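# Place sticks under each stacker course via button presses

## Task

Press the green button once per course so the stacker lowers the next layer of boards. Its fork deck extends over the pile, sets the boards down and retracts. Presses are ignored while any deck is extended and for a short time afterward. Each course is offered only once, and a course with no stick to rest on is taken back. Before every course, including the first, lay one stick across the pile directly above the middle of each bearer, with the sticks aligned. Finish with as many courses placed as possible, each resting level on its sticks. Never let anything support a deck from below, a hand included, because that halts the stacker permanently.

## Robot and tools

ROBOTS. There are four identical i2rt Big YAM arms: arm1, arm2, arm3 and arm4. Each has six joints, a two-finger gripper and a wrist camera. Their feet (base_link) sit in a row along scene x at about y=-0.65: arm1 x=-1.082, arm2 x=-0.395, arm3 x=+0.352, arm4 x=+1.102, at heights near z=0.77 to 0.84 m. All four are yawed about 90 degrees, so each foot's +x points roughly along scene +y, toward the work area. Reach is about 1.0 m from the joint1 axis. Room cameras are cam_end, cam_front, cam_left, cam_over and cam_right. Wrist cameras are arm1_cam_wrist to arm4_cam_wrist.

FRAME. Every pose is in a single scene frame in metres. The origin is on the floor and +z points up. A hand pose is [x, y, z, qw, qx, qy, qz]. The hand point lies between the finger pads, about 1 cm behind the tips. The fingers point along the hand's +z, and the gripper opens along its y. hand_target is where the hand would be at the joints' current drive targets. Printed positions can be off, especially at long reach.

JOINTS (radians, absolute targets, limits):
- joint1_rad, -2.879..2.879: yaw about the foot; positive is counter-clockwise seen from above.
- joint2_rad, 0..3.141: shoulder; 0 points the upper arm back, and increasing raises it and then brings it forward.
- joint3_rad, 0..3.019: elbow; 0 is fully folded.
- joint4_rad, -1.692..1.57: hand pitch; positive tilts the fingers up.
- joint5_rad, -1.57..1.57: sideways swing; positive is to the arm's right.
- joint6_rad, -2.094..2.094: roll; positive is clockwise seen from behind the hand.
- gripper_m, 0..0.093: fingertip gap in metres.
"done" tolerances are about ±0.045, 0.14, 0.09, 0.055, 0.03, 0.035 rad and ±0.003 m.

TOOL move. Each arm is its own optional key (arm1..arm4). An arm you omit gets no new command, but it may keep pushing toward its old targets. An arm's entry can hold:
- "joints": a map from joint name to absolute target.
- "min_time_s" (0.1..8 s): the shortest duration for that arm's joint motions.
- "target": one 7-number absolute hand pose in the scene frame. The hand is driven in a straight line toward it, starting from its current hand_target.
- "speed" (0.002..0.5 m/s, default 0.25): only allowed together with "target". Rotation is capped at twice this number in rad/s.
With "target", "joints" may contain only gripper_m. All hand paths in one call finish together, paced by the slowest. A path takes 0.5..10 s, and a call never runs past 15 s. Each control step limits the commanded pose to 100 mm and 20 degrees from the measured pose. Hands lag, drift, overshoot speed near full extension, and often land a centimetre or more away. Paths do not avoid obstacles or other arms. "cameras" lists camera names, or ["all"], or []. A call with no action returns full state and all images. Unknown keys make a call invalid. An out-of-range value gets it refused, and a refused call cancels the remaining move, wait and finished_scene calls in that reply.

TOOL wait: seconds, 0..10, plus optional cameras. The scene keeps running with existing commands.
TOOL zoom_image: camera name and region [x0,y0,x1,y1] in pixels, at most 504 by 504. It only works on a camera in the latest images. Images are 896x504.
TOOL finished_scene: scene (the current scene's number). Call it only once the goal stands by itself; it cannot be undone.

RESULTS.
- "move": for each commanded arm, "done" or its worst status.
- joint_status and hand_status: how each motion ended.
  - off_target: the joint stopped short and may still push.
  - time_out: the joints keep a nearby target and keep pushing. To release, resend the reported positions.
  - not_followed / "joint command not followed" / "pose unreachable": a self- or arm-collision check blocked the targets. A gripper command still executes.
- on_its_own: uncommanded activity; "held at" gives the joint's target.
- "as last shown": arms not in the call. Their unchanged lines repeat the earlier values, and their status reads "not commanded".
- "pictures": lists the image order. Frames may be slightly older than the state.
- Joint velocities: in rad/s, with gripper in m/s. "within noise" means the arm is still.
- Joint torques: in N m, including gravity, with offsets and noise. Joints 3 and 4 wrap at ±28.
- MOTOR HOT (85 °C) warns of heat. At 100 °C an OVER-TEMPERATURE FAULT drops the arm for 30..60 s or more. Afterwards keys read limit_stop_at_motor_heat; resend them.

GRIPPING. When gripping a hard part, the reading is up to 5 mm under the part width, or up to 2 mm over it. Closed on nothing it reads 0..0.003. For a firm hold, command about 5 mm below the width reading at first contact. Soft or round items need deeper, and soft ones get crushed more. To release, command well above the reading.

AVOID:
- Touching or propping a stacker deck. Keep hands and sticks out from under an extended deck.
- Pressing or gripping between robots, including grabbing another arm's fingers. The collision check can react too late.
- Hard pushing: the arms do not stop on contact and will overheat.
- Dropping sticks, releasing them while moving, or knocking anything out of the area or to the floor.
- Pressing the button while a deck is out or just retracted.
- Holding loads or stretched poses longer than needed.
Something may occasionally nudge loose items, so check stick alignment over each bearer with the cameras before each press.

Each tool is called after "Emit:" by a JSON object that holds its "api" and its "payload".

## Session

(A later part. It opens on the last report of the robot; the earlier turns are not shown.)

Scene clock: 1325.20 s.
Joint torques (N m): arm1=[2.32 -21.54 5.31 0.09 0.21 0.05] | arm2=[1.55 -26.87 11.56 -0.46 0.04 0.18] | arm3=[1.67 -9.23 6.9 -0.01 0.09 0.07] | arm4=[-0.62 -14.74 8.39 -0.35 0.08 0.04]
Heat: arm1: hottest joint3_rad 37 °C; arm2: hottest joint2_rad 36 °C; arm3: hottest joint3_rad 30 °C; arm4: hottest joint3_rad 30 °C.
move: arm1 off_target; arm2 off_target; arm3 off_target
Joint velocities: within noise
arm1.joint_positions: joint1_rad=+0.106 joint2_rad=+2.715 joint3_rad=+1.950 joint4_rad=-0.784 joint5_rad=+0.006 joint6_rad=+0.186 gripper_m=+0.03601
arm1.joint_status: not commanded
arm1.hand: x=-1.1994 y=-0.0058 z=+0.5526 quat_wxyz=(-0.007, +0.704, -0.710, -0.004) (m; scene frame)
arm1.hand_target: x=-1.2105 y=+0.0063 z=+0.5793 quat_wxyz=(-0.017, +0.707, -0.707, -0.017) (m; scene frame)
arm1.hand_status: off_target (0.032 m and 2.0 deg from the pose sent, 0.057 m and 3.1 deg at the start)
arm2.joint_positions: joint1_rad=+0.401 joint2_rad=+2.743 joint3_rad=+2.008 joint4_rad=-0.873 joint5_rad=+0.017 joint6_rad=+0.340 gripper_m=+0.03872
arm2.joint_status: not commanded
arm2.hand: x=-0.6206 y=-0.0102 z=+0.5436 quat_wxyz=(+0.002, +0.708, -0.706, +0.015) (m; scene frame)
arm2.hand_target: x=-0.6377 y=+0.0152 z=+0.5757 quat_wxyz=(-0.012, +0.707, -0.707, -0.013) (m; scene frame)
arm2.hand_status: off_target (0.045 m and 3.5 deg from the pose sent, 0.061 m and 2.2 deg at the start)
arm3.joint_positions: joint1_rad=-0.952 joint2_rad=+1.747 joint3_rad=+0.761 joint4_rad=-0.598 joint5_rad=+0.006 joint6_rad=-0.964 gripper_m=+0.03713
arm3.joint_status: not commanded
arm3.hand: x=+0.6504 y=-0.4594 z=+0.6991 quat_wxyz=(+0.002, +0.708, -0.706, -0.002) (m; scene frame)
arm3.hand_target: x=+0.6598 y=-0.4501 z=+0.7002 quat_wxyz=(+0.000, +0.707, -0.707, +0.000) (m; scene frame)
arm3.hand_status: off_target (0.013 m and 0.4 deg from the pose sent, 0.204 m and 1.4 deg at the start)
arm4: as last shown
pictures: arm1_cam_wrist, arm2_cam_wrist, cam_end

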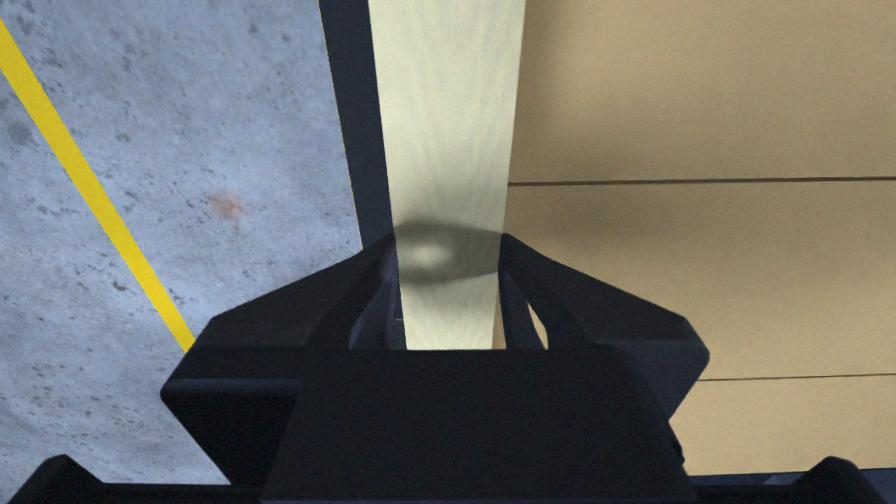

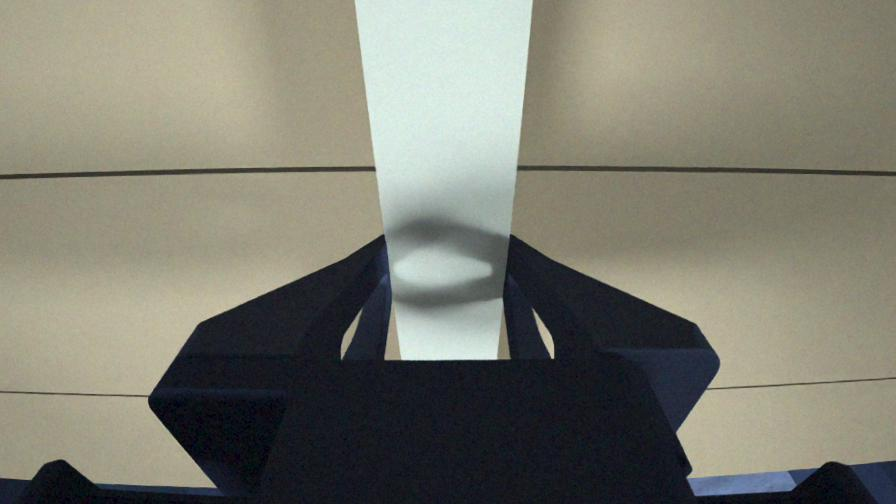

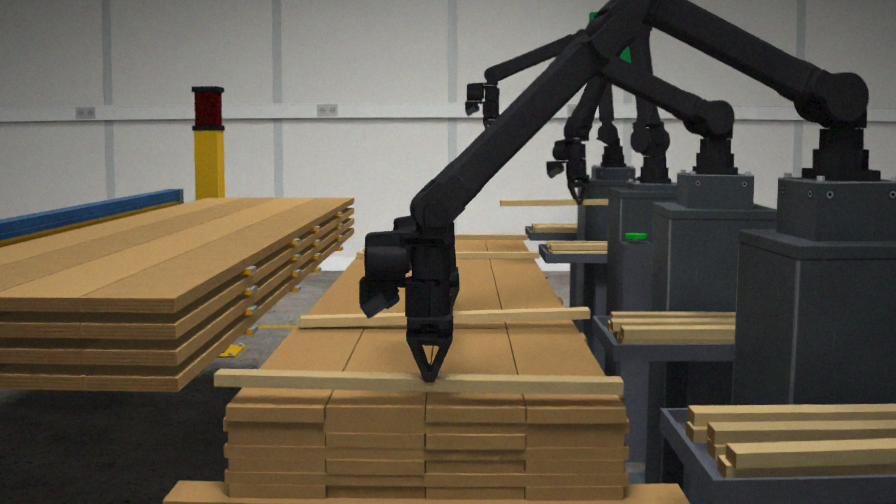

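Emit:
{"api": "move", "payload": {"arm1": {"target": [-1.2105, 0.007, 0.533, -0.0173, 0.7069, -0.7069, -0.0173], "speed": 0.06}, "arm2": {"target": [-0.638, 0.018, 0.526, -0.0123, 0.707, -0.707, -0.0123], "speed": 0.06}, "arm3": {"target": [0.30, -0.05, 0.70, 0, 0.7071, -0.7071, 0], "speed": 0.25}, "cameras": ["arm1_cam_wrist", "arm2_cam_wrist", "arm3_cam_wrist", "cam_end", "cam_over"]}}

Scene clock: 1345.23 s.
Joint torques (N m): arm1=[2.26 -17.49 9.02 0.98 0.2 0.05] | arm2=[1.49 -22.65 12.42 0.36 0.05 0.16] | arm3=[1.14 -18.32 10.28 -0.02 0.12 0.09] | arm4=[-0.5 -14.68 8.38 -0.35 0.08 0.04]
Heat: arm1: hottest joint3_rad 35 °C; arm2: hottest joint2_rad 36 °C; arm3: hottest joint3_rad 31 °C; arm4: hottest joint3_rad 30 °C.
move: arm1 off_target; arm2 off_target; arm3 off_target
Joint velocities: within noise
arm1.joint_positions: joint1_rad=+0.106 joint2_rad=+2.755 joint3_rad=+1.950 joint4_rad=-0.770 joint5_rad=+0.006 joint6_rad=+0.186 gripper_m=+0.03601
arm1.joint_status: not commanded
arm1.hand: x=-1.1970 y=-0.0192 z=+0.5271 quat_wxyz=(+0.000, +0.704, -0.710, +0.006) (m; scene frame)
arm1.hand_target: x=-1.2104 y=+0.0057 z=+0.5346 quat_wxyz=(-0.017, +0.707, -0.707, -0.018) (m; scene frame)
arm1.hand_status: off_target (0.030 m and 3.4 deg from the pose sent, 0.026 m and 2.0 deg at the start)
arm2.joint_positions: joint1_rad=+0.401 joint2_rad=+2.796 joint3_rad=+2.081 joint4_rad=-0.864 joint5_rad=+0.017 joint6_rad=+0.341 gripper_m=+0.03872
arm2.joint_status: not commanded
arm2.hand: x=-0.6263 y=+0.0054 z=+0.5296 quat_wxyz=(-0.005, +0.708, -0.706, +0.001) (m; scene frame)
arm2.hand_target: x=-0.6378 y=+0.0172 z=+0.5267 quat_wxyz=(-0.012, +0.707, -0.707, -0.013) (m; scene frame)
arm2.hand_status: off_target (0.018 m and 1.8 deg from the pose sent, 0.038 m and 3.5 deg at the start)
arm3.joint_positions: joint1_rad=+0.091 joint2_rad=+2.206 joint3_rad=+1.568 joint4_rad=-0.960 joint5_rad=-0.004 joint6_rad=+0.075 gripper_m=+0.03713
arm3.joint_status: not commanded
arm3.hand: x=+0.3027 y=-0.0665 z=+0.6987 quat_wxyz=(+0.005, +0.710, -0.705, +0.004) (m; scene frame)
arm3.hand_target: x=+0.3000 y=-0.0506 z=+0.7003 quat_wxyz=(+0.000, +0.707, -0.707, -0.001) (m; scene frame)
arm3.hand_status: off_target (0.017 m and 0.9 deg from the pose sent, 0.539 m and 0.4 deg at the start)
arm4: as last shown
pictures: arm1_cam_wrist, arm2_cam_wrist, arm3_cam_wrist, cam_end, cam_over

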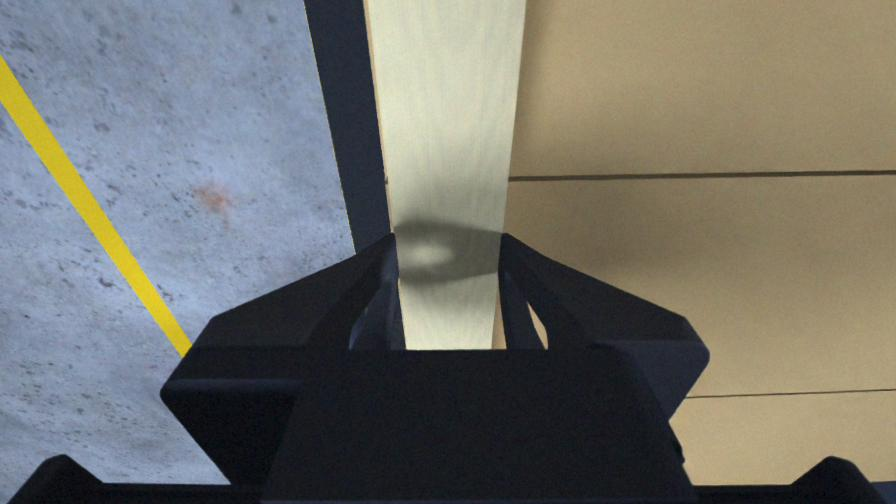

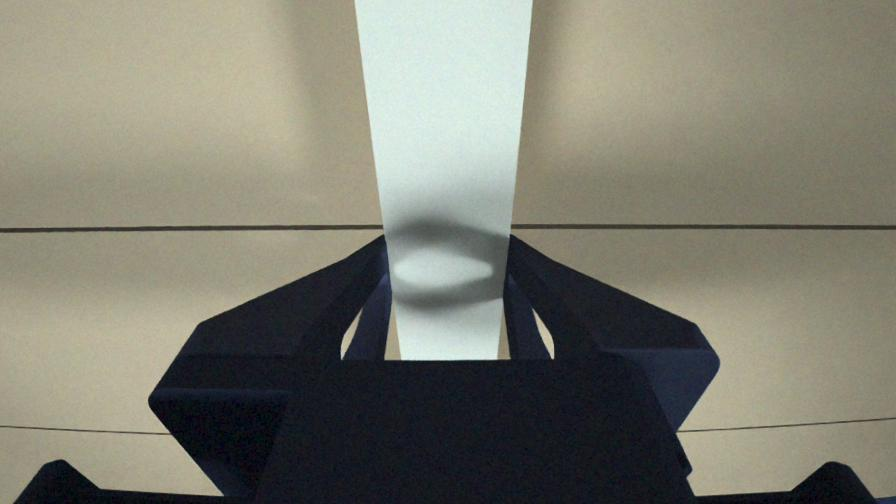

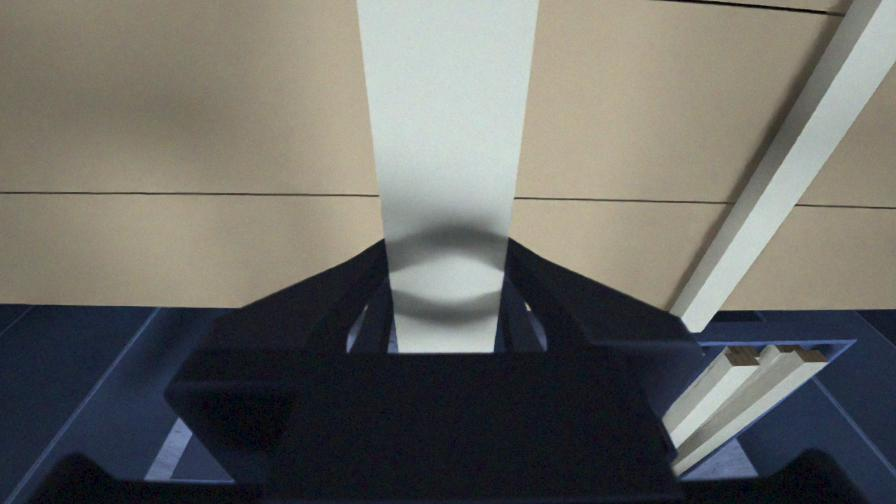

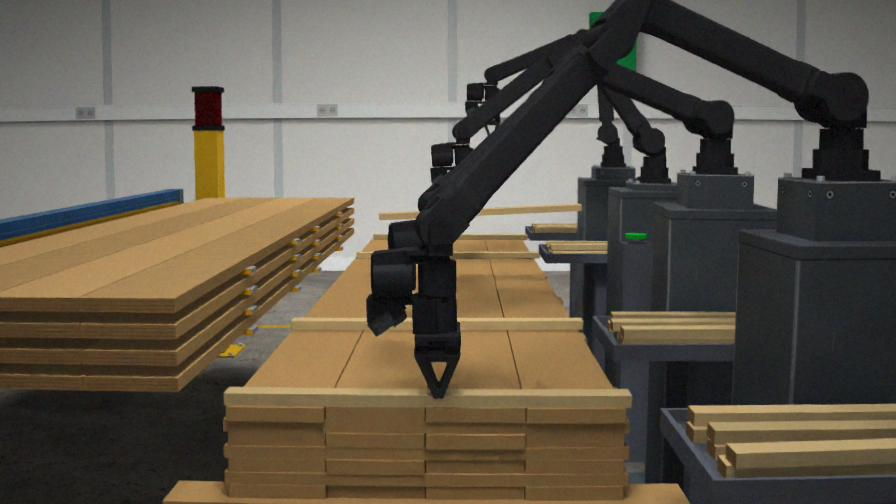

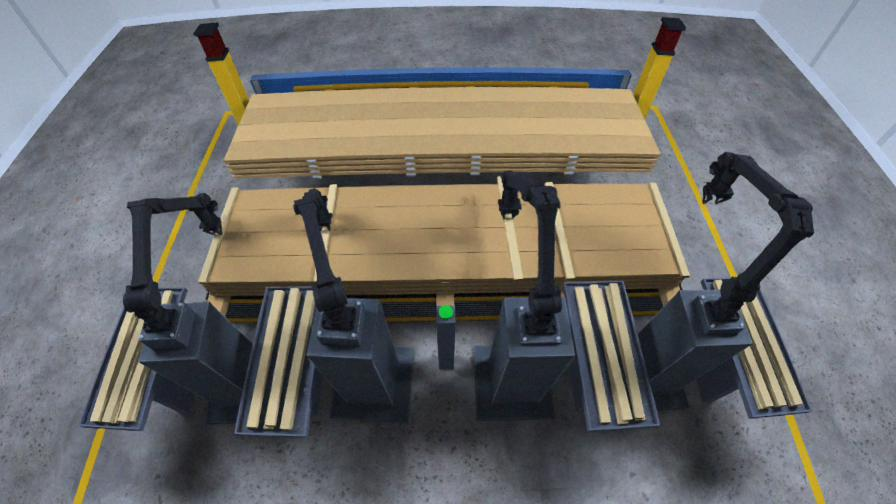

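Emit:
{"api": "move", "payload": {"arm1": {"joints": {"gripper_m": 0.065}}, "arm2": {"joints": {"gripper_m": 0.065}}, "arm3": {"target": [-0.01, 0.02, 0.62, 0, 0.7071, -0.7071, 0], "speed": 0.2}, "cameras": ["arm3_cam_wrist"]}}

Emit:
{"api": "move", "payload": {"arm1": {"target": [-1.2105, 0.007, 0.66, -0.0173, 0.7069, -0.7069, -0.0173], "speed": 0.12}, "arm2": {"target": [-0.638, 0.018, 0.66, -0.0123, 0.707, -0.707, -0.0123], "speed": 0.12}, "cameras": ["arm3_cam_wrist", "cam_over", "cam_end"]}}

Scene clock: 1360.00 s.
Joint torques (N m): arm1=[2.43 -17.14 9.01 0.88 0.22 0.06] | arm2=[1.49 -23.24 11.95 0.35 0.05 0.15] | arm3=[0.38 -24.82 12.42 -0.13 0.02 0.08] | arm4=[-0.56 -14.68 8.38 -0.35 0.08 0.03]
Heat: arm1: hottest joint3_rad 36 °C; arm2: hottest joint2_rad 35 °C; arm3: hottest joint3_rad 33 °C; arm4: hottest joint3_rad 30 °C.
move: arm1 done; arm2 done; arm3 done
Joint velocities: within noise
arm1.joint_positions: joint1_rad=+0.106 joint2_rad=+2.755 joint3_rad=+1.950 joint4_rad=-0.767 joint5_rad=+0.006 joint6_rad=+0.186 gripper_m=+0.06495
arm1.joint_status: all done
arm1.hand: x=-1.1973 y=-0.0189 z=+0.5268 quat_wxyz=(+0.000, +0.704, -0.710, +0.005) (m; scene frame)
arm1.hand_target: x=-1.2106 y=+0.0056 z=+0.5344 quat_wxyz=(-0.017, +0.707, -0.707, -0.018) (m; scene frame)
arm1.hand_status: not commanded
arm2.joint_positions: joint1_rad=+0.401 joint2_rad=+2.803 joint3_rad=+2.085 joint4_rad=-0.864 joint5_rad=+0.017 joint6_rad=+0.342 gripper_m=+0.06493
arm2.joint_status: all done
arm2.hand: x=-0.6261 y=+0.0049 z=+0.5266 quat_wxyz=(-0.004, +0.708, -0.707, +0.002) (m; scene frame)
arm2.hand_target: x=-0.6378 y=+0.0171 z=+0.5267 quat_wxyz=(-0.012, +0.707, -0.707, -0.013) (m; scene frame)
arm2.hand_status: not commanded
arm3.joint_positions: joint1_rad=+0.498 joint2_rad=+2.818 joint3_rad=+2.557 joint4_rad=-1.338 joint5_rad=-0.005 joint6_rad=+0.476 gripper_m=+0.03713
arm3.joint_status: not commanded
arm3.hand: x=-0.0069 y=+0.0101 z=+0.6195 quat_wxyz=(+0.002, +0.711, -0.703, +0.008) (m; scene frame)
arm3.hand_target: x=-0.0097 y=+0.0192 z=+0.6200 quat_wxyz=(+0.000, +0.707, -0.707, -0.001) (m; scene frame)
arm3.hand_status: done (0.010 m and 1.2 deg from the pose sent, 0.334 m and 0.9 deg at the start)
arm4.joint_positions: joint1_rad=-0.134 joint2_rad=+1.645 joint3_rad=+1.273 joint4_rad=-1.179 joint5_rad=-0.011 joint6_rad=-0.149 gripper_m=+0.05991
arm4.joint_status: not commanded
arm4.hand: x=+1.1719 y=-0.1766 z=+0.9127 quat_wxyz=(-0.006, +0.706, -0.708, -0.006) (m; scene frame)
arm4.hand_target: x=+1.1700 y=-0.1801 z=+0.9099 quat_wxyz=(+0.000, +0.707, -0.707, +0.000) (m; scene frame)
arm4.hand_status: not commanded
pictures: arm3_cam_wrist

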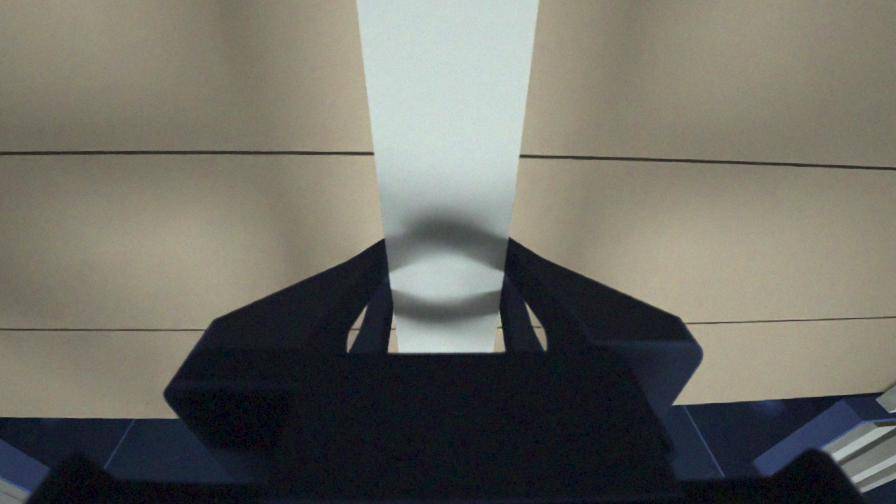

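Scene clock: 1362.00 s.
Joint torques (N m): arm1=[2.37 -20.13 5.26 -0.16 0.24 0.05] | arm2=[1.61 -25.29 8.46 -0.29 0.06 0.17] | arm3=[0.44 -24.53 12.37 -0.03 0.02 0.08] | arm4=[-0.5 -14.74 8.38 -0.38 0.08 0.04]
Heat: arm1: hottest joint3_rad 36 °C; arm2: hottest joint2_rad 35 °C; arm3: hottest joint3_rad 33 °C; arm4: hottest joint3_rad 30 °C.
move: arm1 off_target; arm2 done
Joint velocities: within noise
arm1.joint_positions: joint1_rad=+0.106 joint2_rad=+2.542 joint3_rad=+1.895 joint4_rad=-0.865 joint5_rad=+0.006 joint6_rad=+0.186 gripper_m=+0.06495
arm1.joint_status: not commanded
arm1.hand: x=-1.2026 y=+0.0109 z=+0.6500 quat_wxyz=(-0.017, +0.704, -0.710, -0.019) (m; scene frame)
arm1.hand_target: x=-1.2105 y=+0.0071 z=+0.6598 quat_wxyz=(-0.017, +0.707, -0.707, -0.017) (m; scene frame)
arm1.hand_status: off_target (0.013 m and 0.6 deg from the pose sent, 0.136 m and 3.3 deg at the start)
arm2.joint_positions: joint1_rad=+0.401 joint2_rad=+2.574 joint3_rad=+2.006 joint4_rad=-0.973 joint5_rad=+0.017 joint6_rad=+0.342 gripper_m=+0.06493
arm2.joint_status: not commanded
arm2.hand: x=-0.6316 y=+0.0233 z=+0.6572 quat_wxyz=(-0.013, +0.707, -0.707, -0.016) (m; scene frame)
arm2.hand_target: x=-0.6380 y=+0.0181 z=+0.6600 quat_wxyz=(-0.012, +0.707, -0.707, -0.012) (m; scene frame)
arm2.hand_status: done (0.009 m and 0.5 deg from the pose sent, 0.135 m and 1.9 deg at the start)
arm3.joint_positions: joint1_rad=+0.498 joint2_rad=+2.819 joint3_rad=+2.558 joint4_rad=-1.338 joint5_rad=-0.005 joint6_rad=+0.476 gripper_m=+0.03713
arm3.joint_status: not commanded
arm3.hand: x=-0.0070 y=+0.0103 z=+0.6196 quat_wxyz=(+0.002, +0.711, -0.703, +0.008) (m; scene frame)
arm3.hand_target: x=-0.0097 y=+0.0193 z=+0.6202 quat_wxyz=(+0.000, +0.707, -0.707, -0.002) (m; scene frame)
arm3.hand_status: not commanded
arm4: as last shown
pictures: arm3_cam_wrist, cam_end, cam_over

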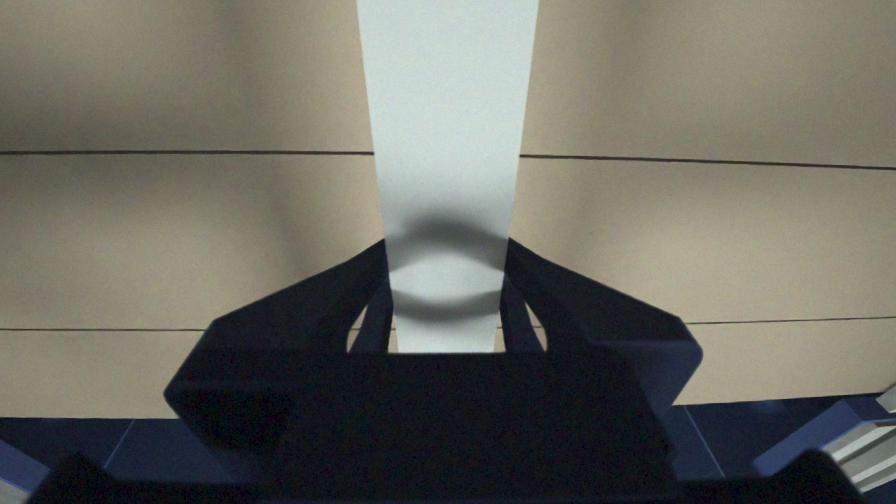

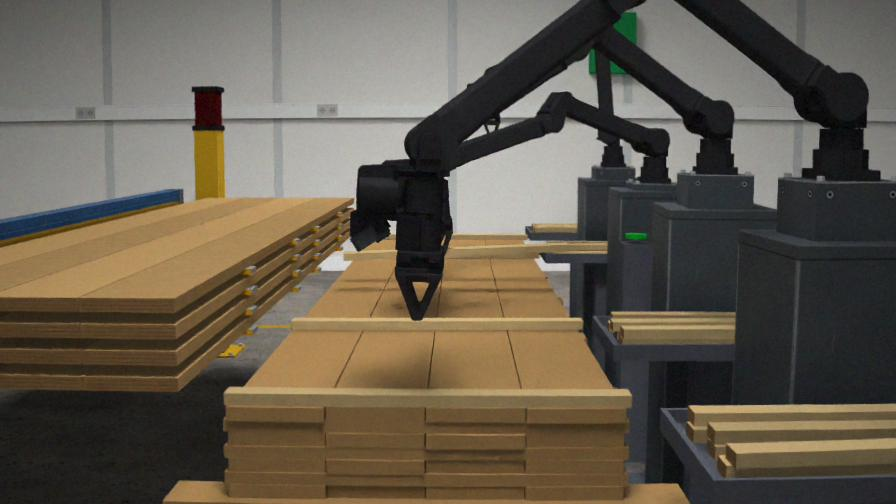

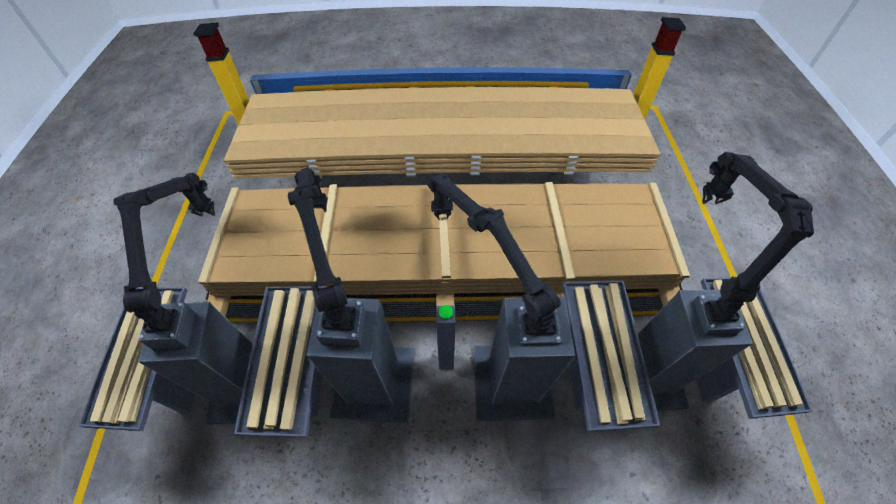

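Emit:
{"api": "move", "payload": {"arm3": {"target": [-0.01, 0.02, 0.55, 0, 0.7071, -0.7071, 0], "speed": 0.1}, "arm2": {"target": [-0.60, -0.2, 0.91, 0, 0.7071, -0.7071, 0], "speed": 0.25}, "arm1": {"target": [-1.19, -0.2, 0.91, 0, 0.7071, -0.7071, 0], "speed": 0.25}, "cameras": ["all"]}}

Emit:
{"api": "zoom_image", "payload": {"camera": "cam_over", "region": [300, 160, 600, 340]}}

Emit:
{"api": "zoom_image", "payload": {"camera": "cam_end", "region": [200, 200, 660, 440]}}

Emit:
{"api": "zoom_image", "payload": {"camera": "arm1_cam_wrist", "region": [300, 0, 600, 260]}}

Emit:
{"api": "zoom_image", "payload": {"camera": "arm2_cam_wrist", "region": [300, 0, 600, 260]}}

Scene clock: 1400.57 s.
Joint torques (N m): arm1=[2.49 -11.16 6.16 -0.25 0.01 0.12] | arm2=[1.49 -15.09 9.14 -0.32 -0.15 0.17] | arm3=[0.5 -25.29 12.29 0.08 0.02 0.08] | arm4=[-0.56 -14.68 8.39 -0.36 0.08 0.03]
Heat: arm1: hottest joint2_rad 35 °C; arm2: hottest joint2_rad 38 °C; arm3: hottest joint3_rad 42 °C; arm4: hottest joint3_rad 30 °C.
move: arm1 done; arm2 done; arm3 done
Joint velocities: within noise
arm1.joint_positions: joint1_rad=+0.142 joint2_rad=+1.718 joint3_rad=+1.232 joint4_rad=-1.065 joint5_rad=+0.004 joint6_rad=+0.214 gripper_m=+0.06495
arm1.joint_status: not commanded
arm1.hand: x=-1.1846 y=-0.1923 z=+0.9101 quat_wxyz=(-0.005, +0.707, -0.707, -0.005) (m; scene frame)
arm1.hand_target: x=-1.1898 y=-0.2000 z=+0.9100 quat_wxyz=(+0.000, +0.707, -0.707, +0.000) (m; scene frame)
arm1.hand_status: done (0.009 m and 0.8 deg from the pose sent, 0.335 m and 3.0 deg at the start)
arm2.joint_positions: joint1_rad=+0.483 joint2_rad=+1.729 joint3_rad=+1.285 joint4_rad=-1.120 joint5_rad=+0.010 joint6_rad=+0.422 gripper_m=+0.06493
arm2.joint_status: not commanded
arm2.hand: x=-0.5963 y=-0.1934 z=+0.9136 quat_wxyz=(-0.005, +0.708, -0.706, -0.008) (m; scene frame)
arm2.hand_target: x=-0.6000 y=-0.2000 z=+0.9100 quat_wxyz=(+0.000, +0.707, -0.707, +0.000) (m; scene frame)
arm2.hand_status: done (0.008 m and 1.1 deg from the pose sent, 0.339 m and 2.4 deg at the start)
arm3.joint_positions: joint1_rad=+0.498 joint2_rad=+2.965 joint3_rad=+2.669 joint4_rad=-1.305 joint5_rad=-0.005 joint6_rad=+0.477 gripper_m=+0.03713
arm3.joint_status: not commanded
arm3.hand: x=-0.0068 y=+0.0111 z=+0.5506 quat_wxyz=(+0.002, +0.711, -0.703, +0.009) (m; scene frame)
arm3.hand_target: x=-0.0096 y=+0.0192 z=+0.5502 quat_wxyz=(-0.001, +0.707, -0.707, -0.002) (m; scene frame)
arm3.hand_status: done (0.009 m and 1.2 deg from the pose sent, 0.070 m and 1.2 deg at the start)
arm4: as last shown
pictures: arm1_cam_wrist, arm2_cam_wrist, arm3_cam_wrist, arm4_cam_wrist, cam_end, cam_front, cam_left, cam_over, cam_right

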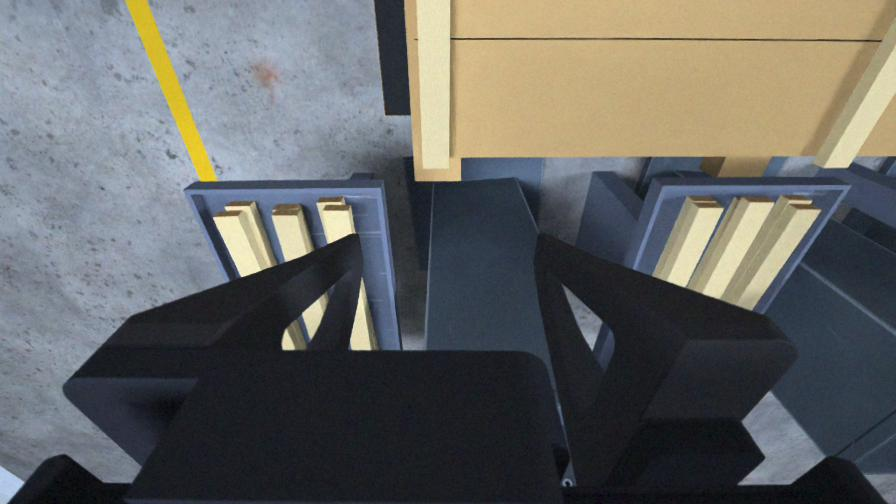

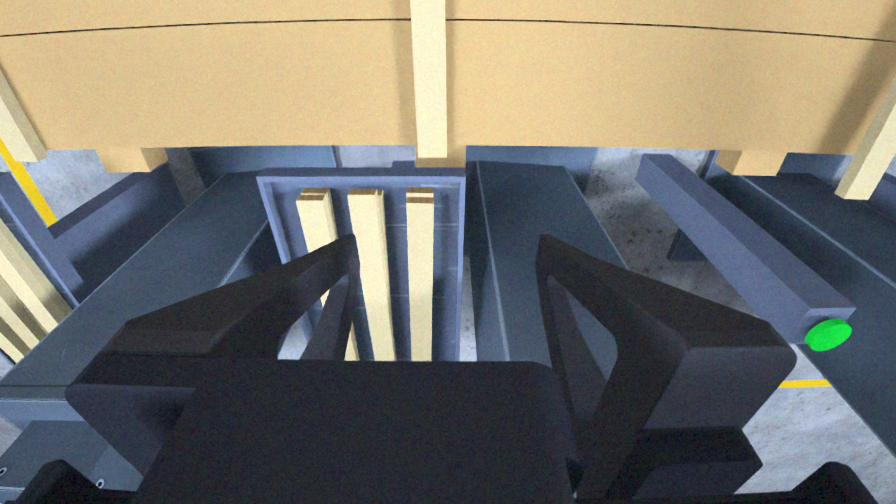

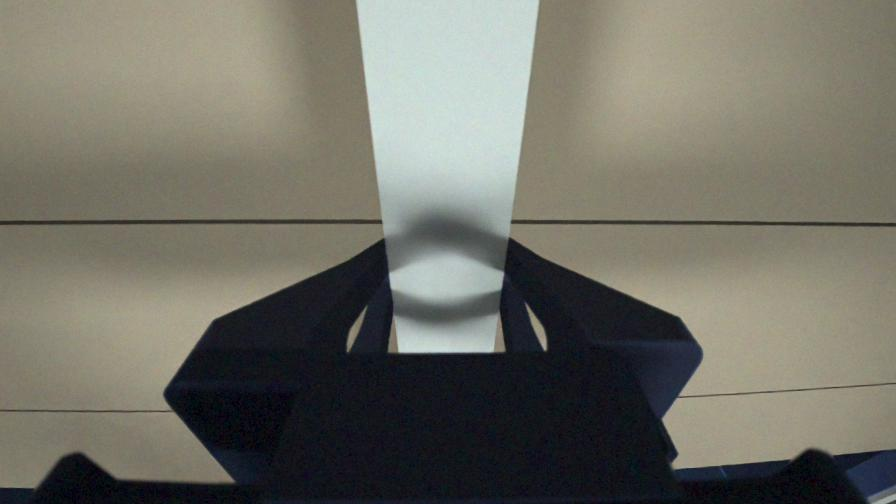

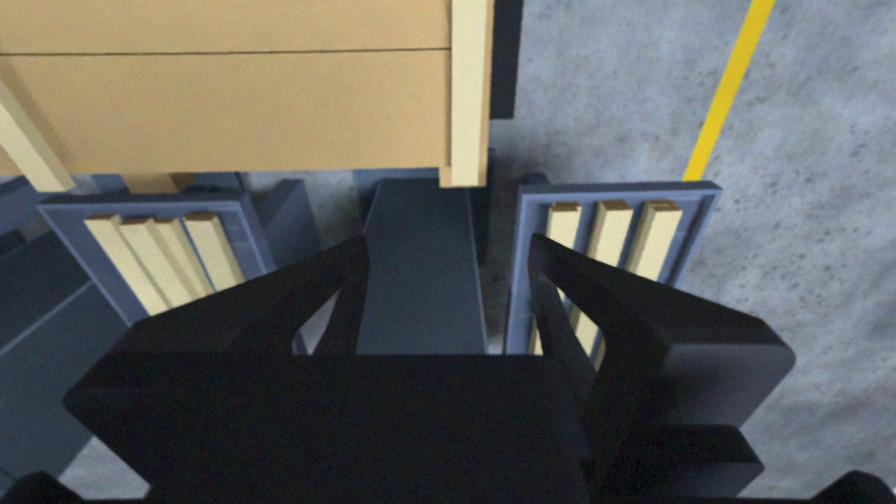

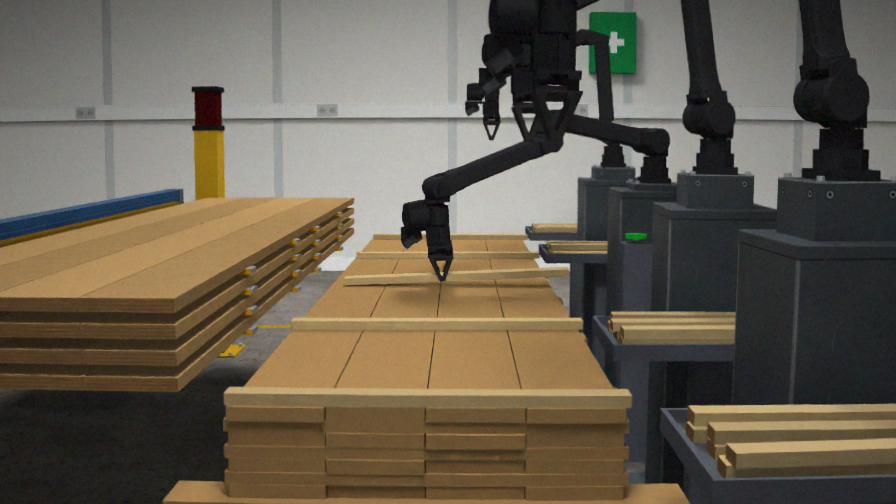

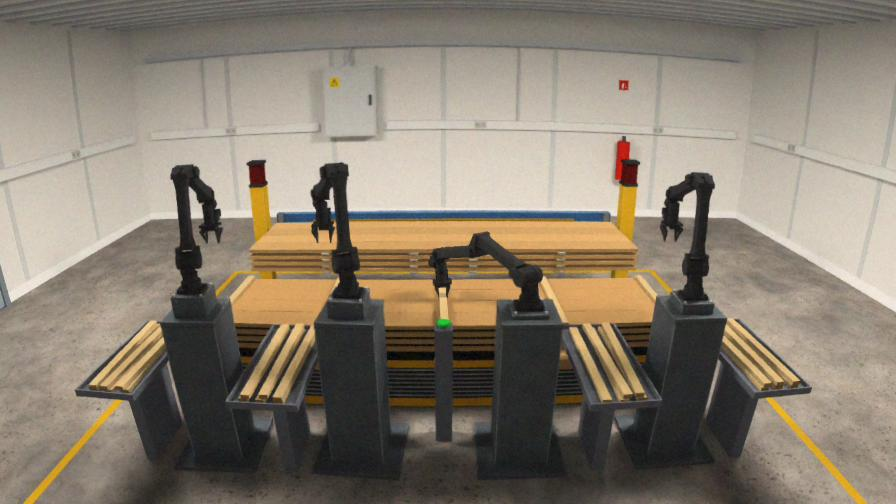

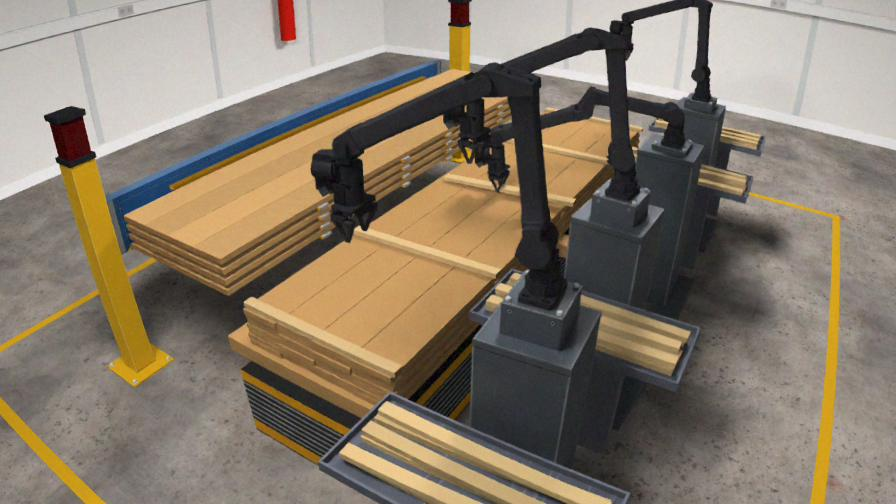

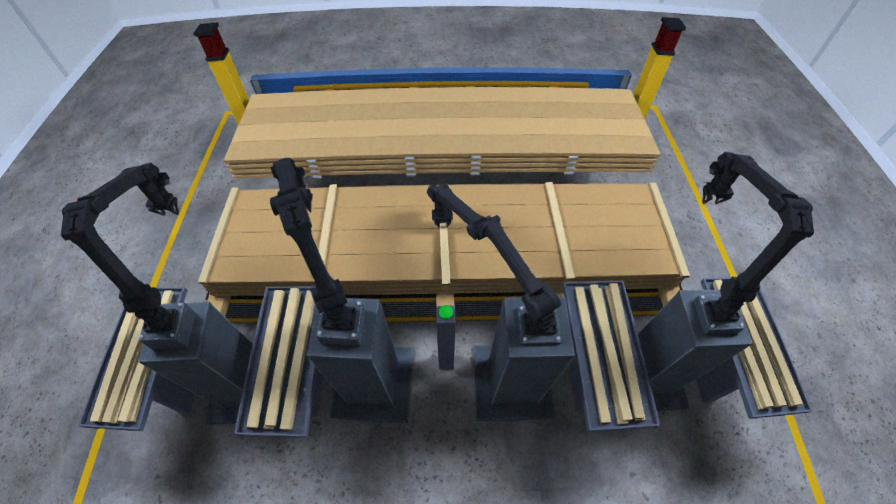

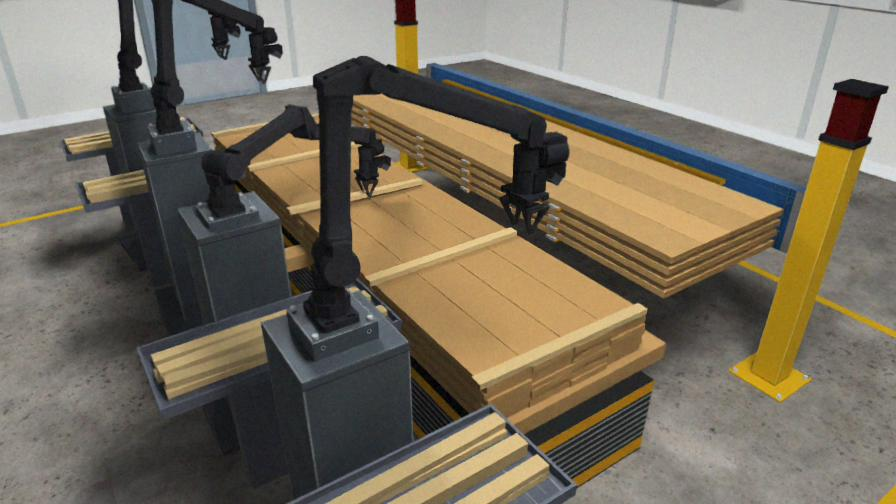

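Scaled by 1.680.

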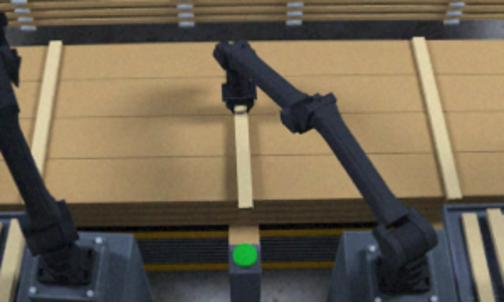

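Scaled by 1.096.

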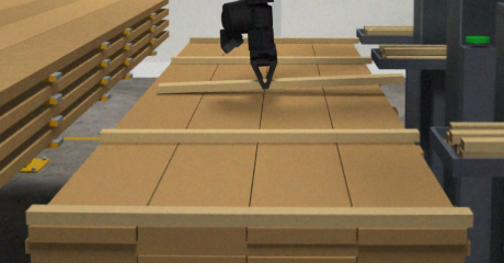

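Scaled by 1.680.

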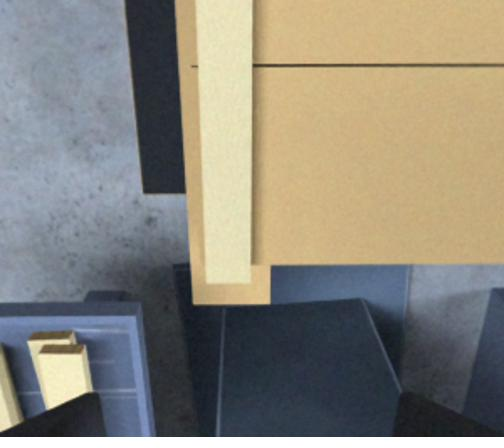

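Scaled by 1.680.

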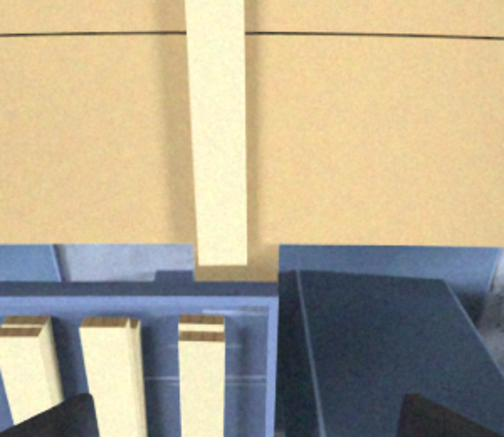

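Emit:
{"api": "move", "payload": {"arm3": {"target": [-0.012, 0.060, 0.545, 0, 0.7071, -0.7071, 0], "speed": 0.1}, "cameras": ["cam_end", "arm3_cam_wrist"]}}

Emit:
{"api": "zoom_image", "payload": {"camera": "cam_end", "region": [200, 200, 660, 440]}}

Scene clock: 1440.47 s.
Joint torques (N m): arm1=[2.43 -11.52 6.26 -0.21 0 0.11] | arm2=[1.44 -15.09 9.14 -0.32 -0.15 0.18] | arm3=[-0.38 -24.94 12.79 1.4 0.22 -0.1] | arm4=[-0.5 -14.74 8.39 -0.34 0.08 0.04]
Heat: arm1: hottest joint3_rad 34 °C; arm2: hottest joint2_rad 34 °C; arm3: hottest joint3_rad 44 °C; arm4: hottest joint3_rad 30 °C.
move: arm3 off_target
Joint velocities: within noise
arm1, arm2, arm4: as last shown
arm3.joint_positions: joint1_rad=+0.489 joint2_rad=+3.069 joint3_rad=+2.866 joint4_rad=-1.309 joint5_rad=-0.012 joint6_rad=+0.476 gripper_m=+0.03713
arm3.joint_status: not commanded
arm3.hand: x=-0.0151 y=+0.0392 z=+0.5456 quat_wxyz=(-0.008, +0.708, -0.705, -0.034) (m; scene frame)
arm3.hand_target: x=-0.0107 y=+0.0574 z=+0.5462 quat_wxyz=(-0.019, +0.705, -0.706, -0.059) (m; scene frame)
arm3.hand_status: off_target (0.021 m and 4.0 deg from the pose sent, 0.049 m and 1.2 deg at the start; a joint's target at an end of its range on 27 of 37 steps)
pictures: arm3_cam_wrist, cam_end

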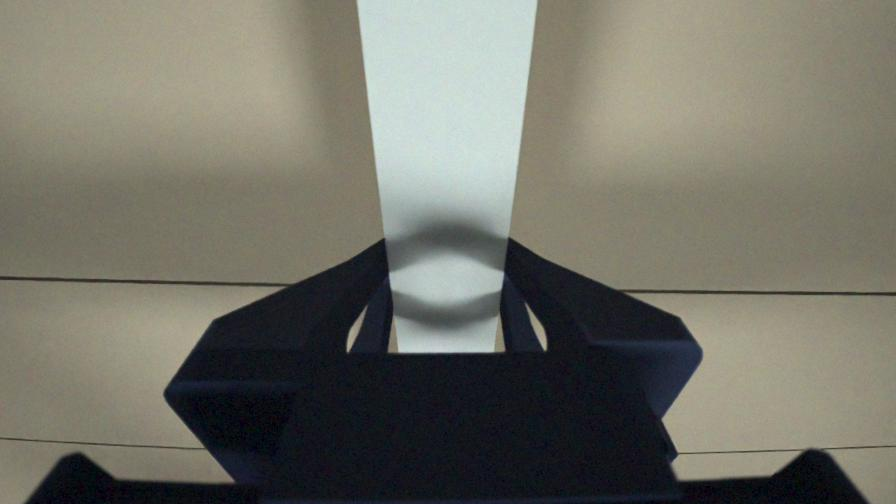

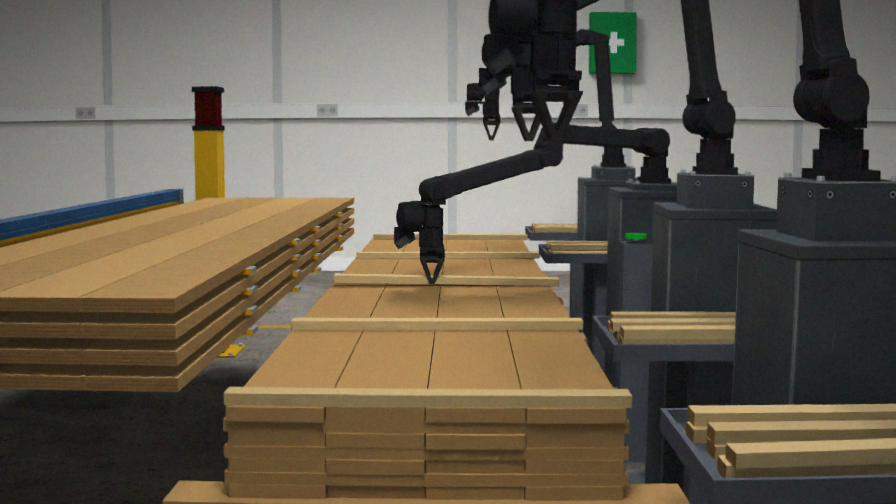

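Scaled by 1.096.

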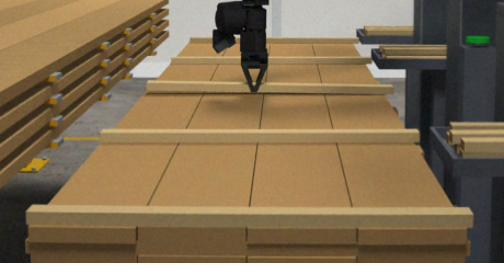

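Emit:
{"api": "move", "payload": {"arm3": {"target": [-0.006, 0.052, 0.525, 0, 0.7071, -0.7071, 0], "speed": 0.06}, "cameras": ["cam_end", "cam_over"]}}

Emit:
{"api": "zoom_image", "payload": {"camera": "cam_end", "region": [200, 200, 660, 440]}}

Emit:
{"api": "zoom_image", "payload": {"camera": "cam_over", "region": [300, 160, 600, 340]}}

Scene clock: 1458.10 s.
Joint torques (N m): arm1=[2.32 -11.16 6.23 -0.16 0.02 0.12] | arm2=[1.44 -15.09 9.14 -0.31 -0.15 0.18] | arm3=[-0.38 -23.59 12.18 1.18 0.22 -0.11] | arm4=[-0.56 -14.74 8.39 -0.35 0.09 0.03]
Heat: arm1: hottest joint3_rad 34 °C; arm2: hottest joint2_rad 33 °C; arm3: hottest joint3_rad 45 °C; arm4: hottest joint3_rad 30 °C.
move: arm3 off_target
Joint velocities: within noise
arm1, arm2, arm4: as last shown
arm3.joint_positions: joint1_rad=+0.486 joint2_rad=+3.081 joint3_rad=+2.872 joint4_rad=-1.302 joint5_rad=-0.012 joint6_rad=+0.475 gripper_m=+0.03713
arm3.joint_status: not commanded
arm3.hand: x=-0.0130 y=+0.0398 z=+0.5391 quat_wxyz=(-0.009, +0.708, -0.706, -0.035) (m; scene frame)
arm3.hand_target: x=-0.0049 y=+0.0496 z=+0.5261 quat_wxyz=(-0.015, +0.706, -0.706, -0.047) (m; scene frame)
arm3.hand_status: off_target (0.020 m and 4.1 deg from the pose sent, 0.026 m and 4.1 deg at the start; a joint's target at an end of its range on 41 of 47 steps)
pictures: cam_end, cam_over

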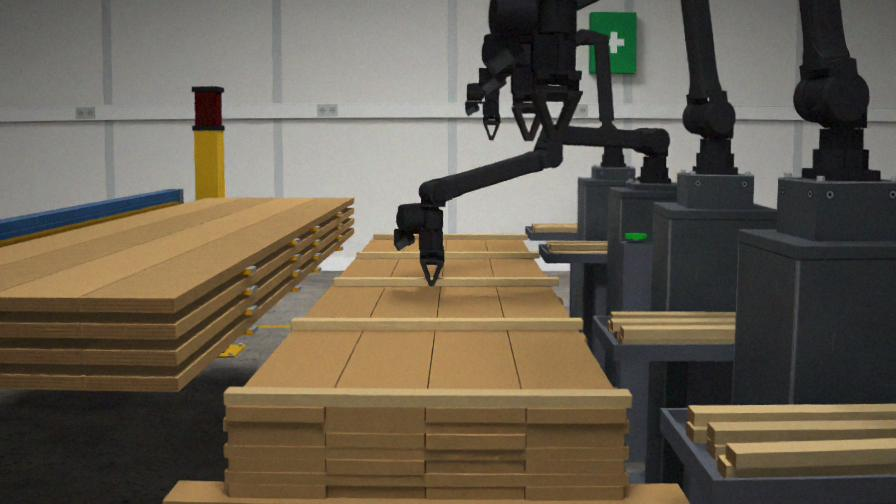

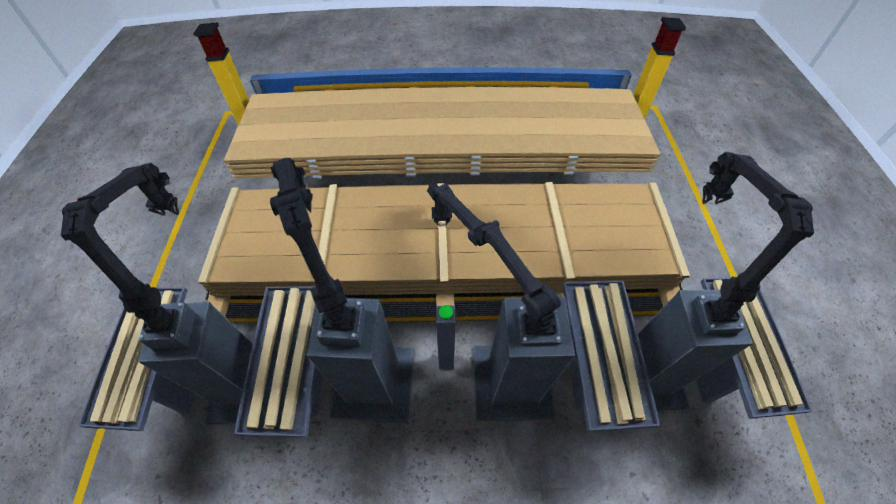

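Scaled by 1.096.

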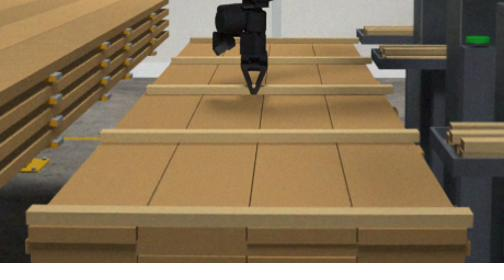

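Scaled by 1.680.

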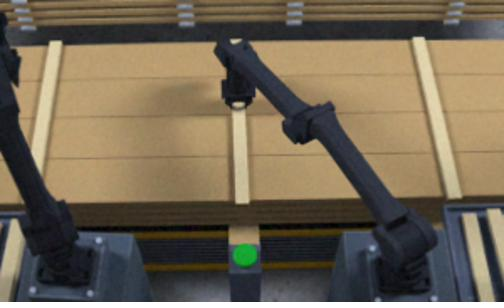

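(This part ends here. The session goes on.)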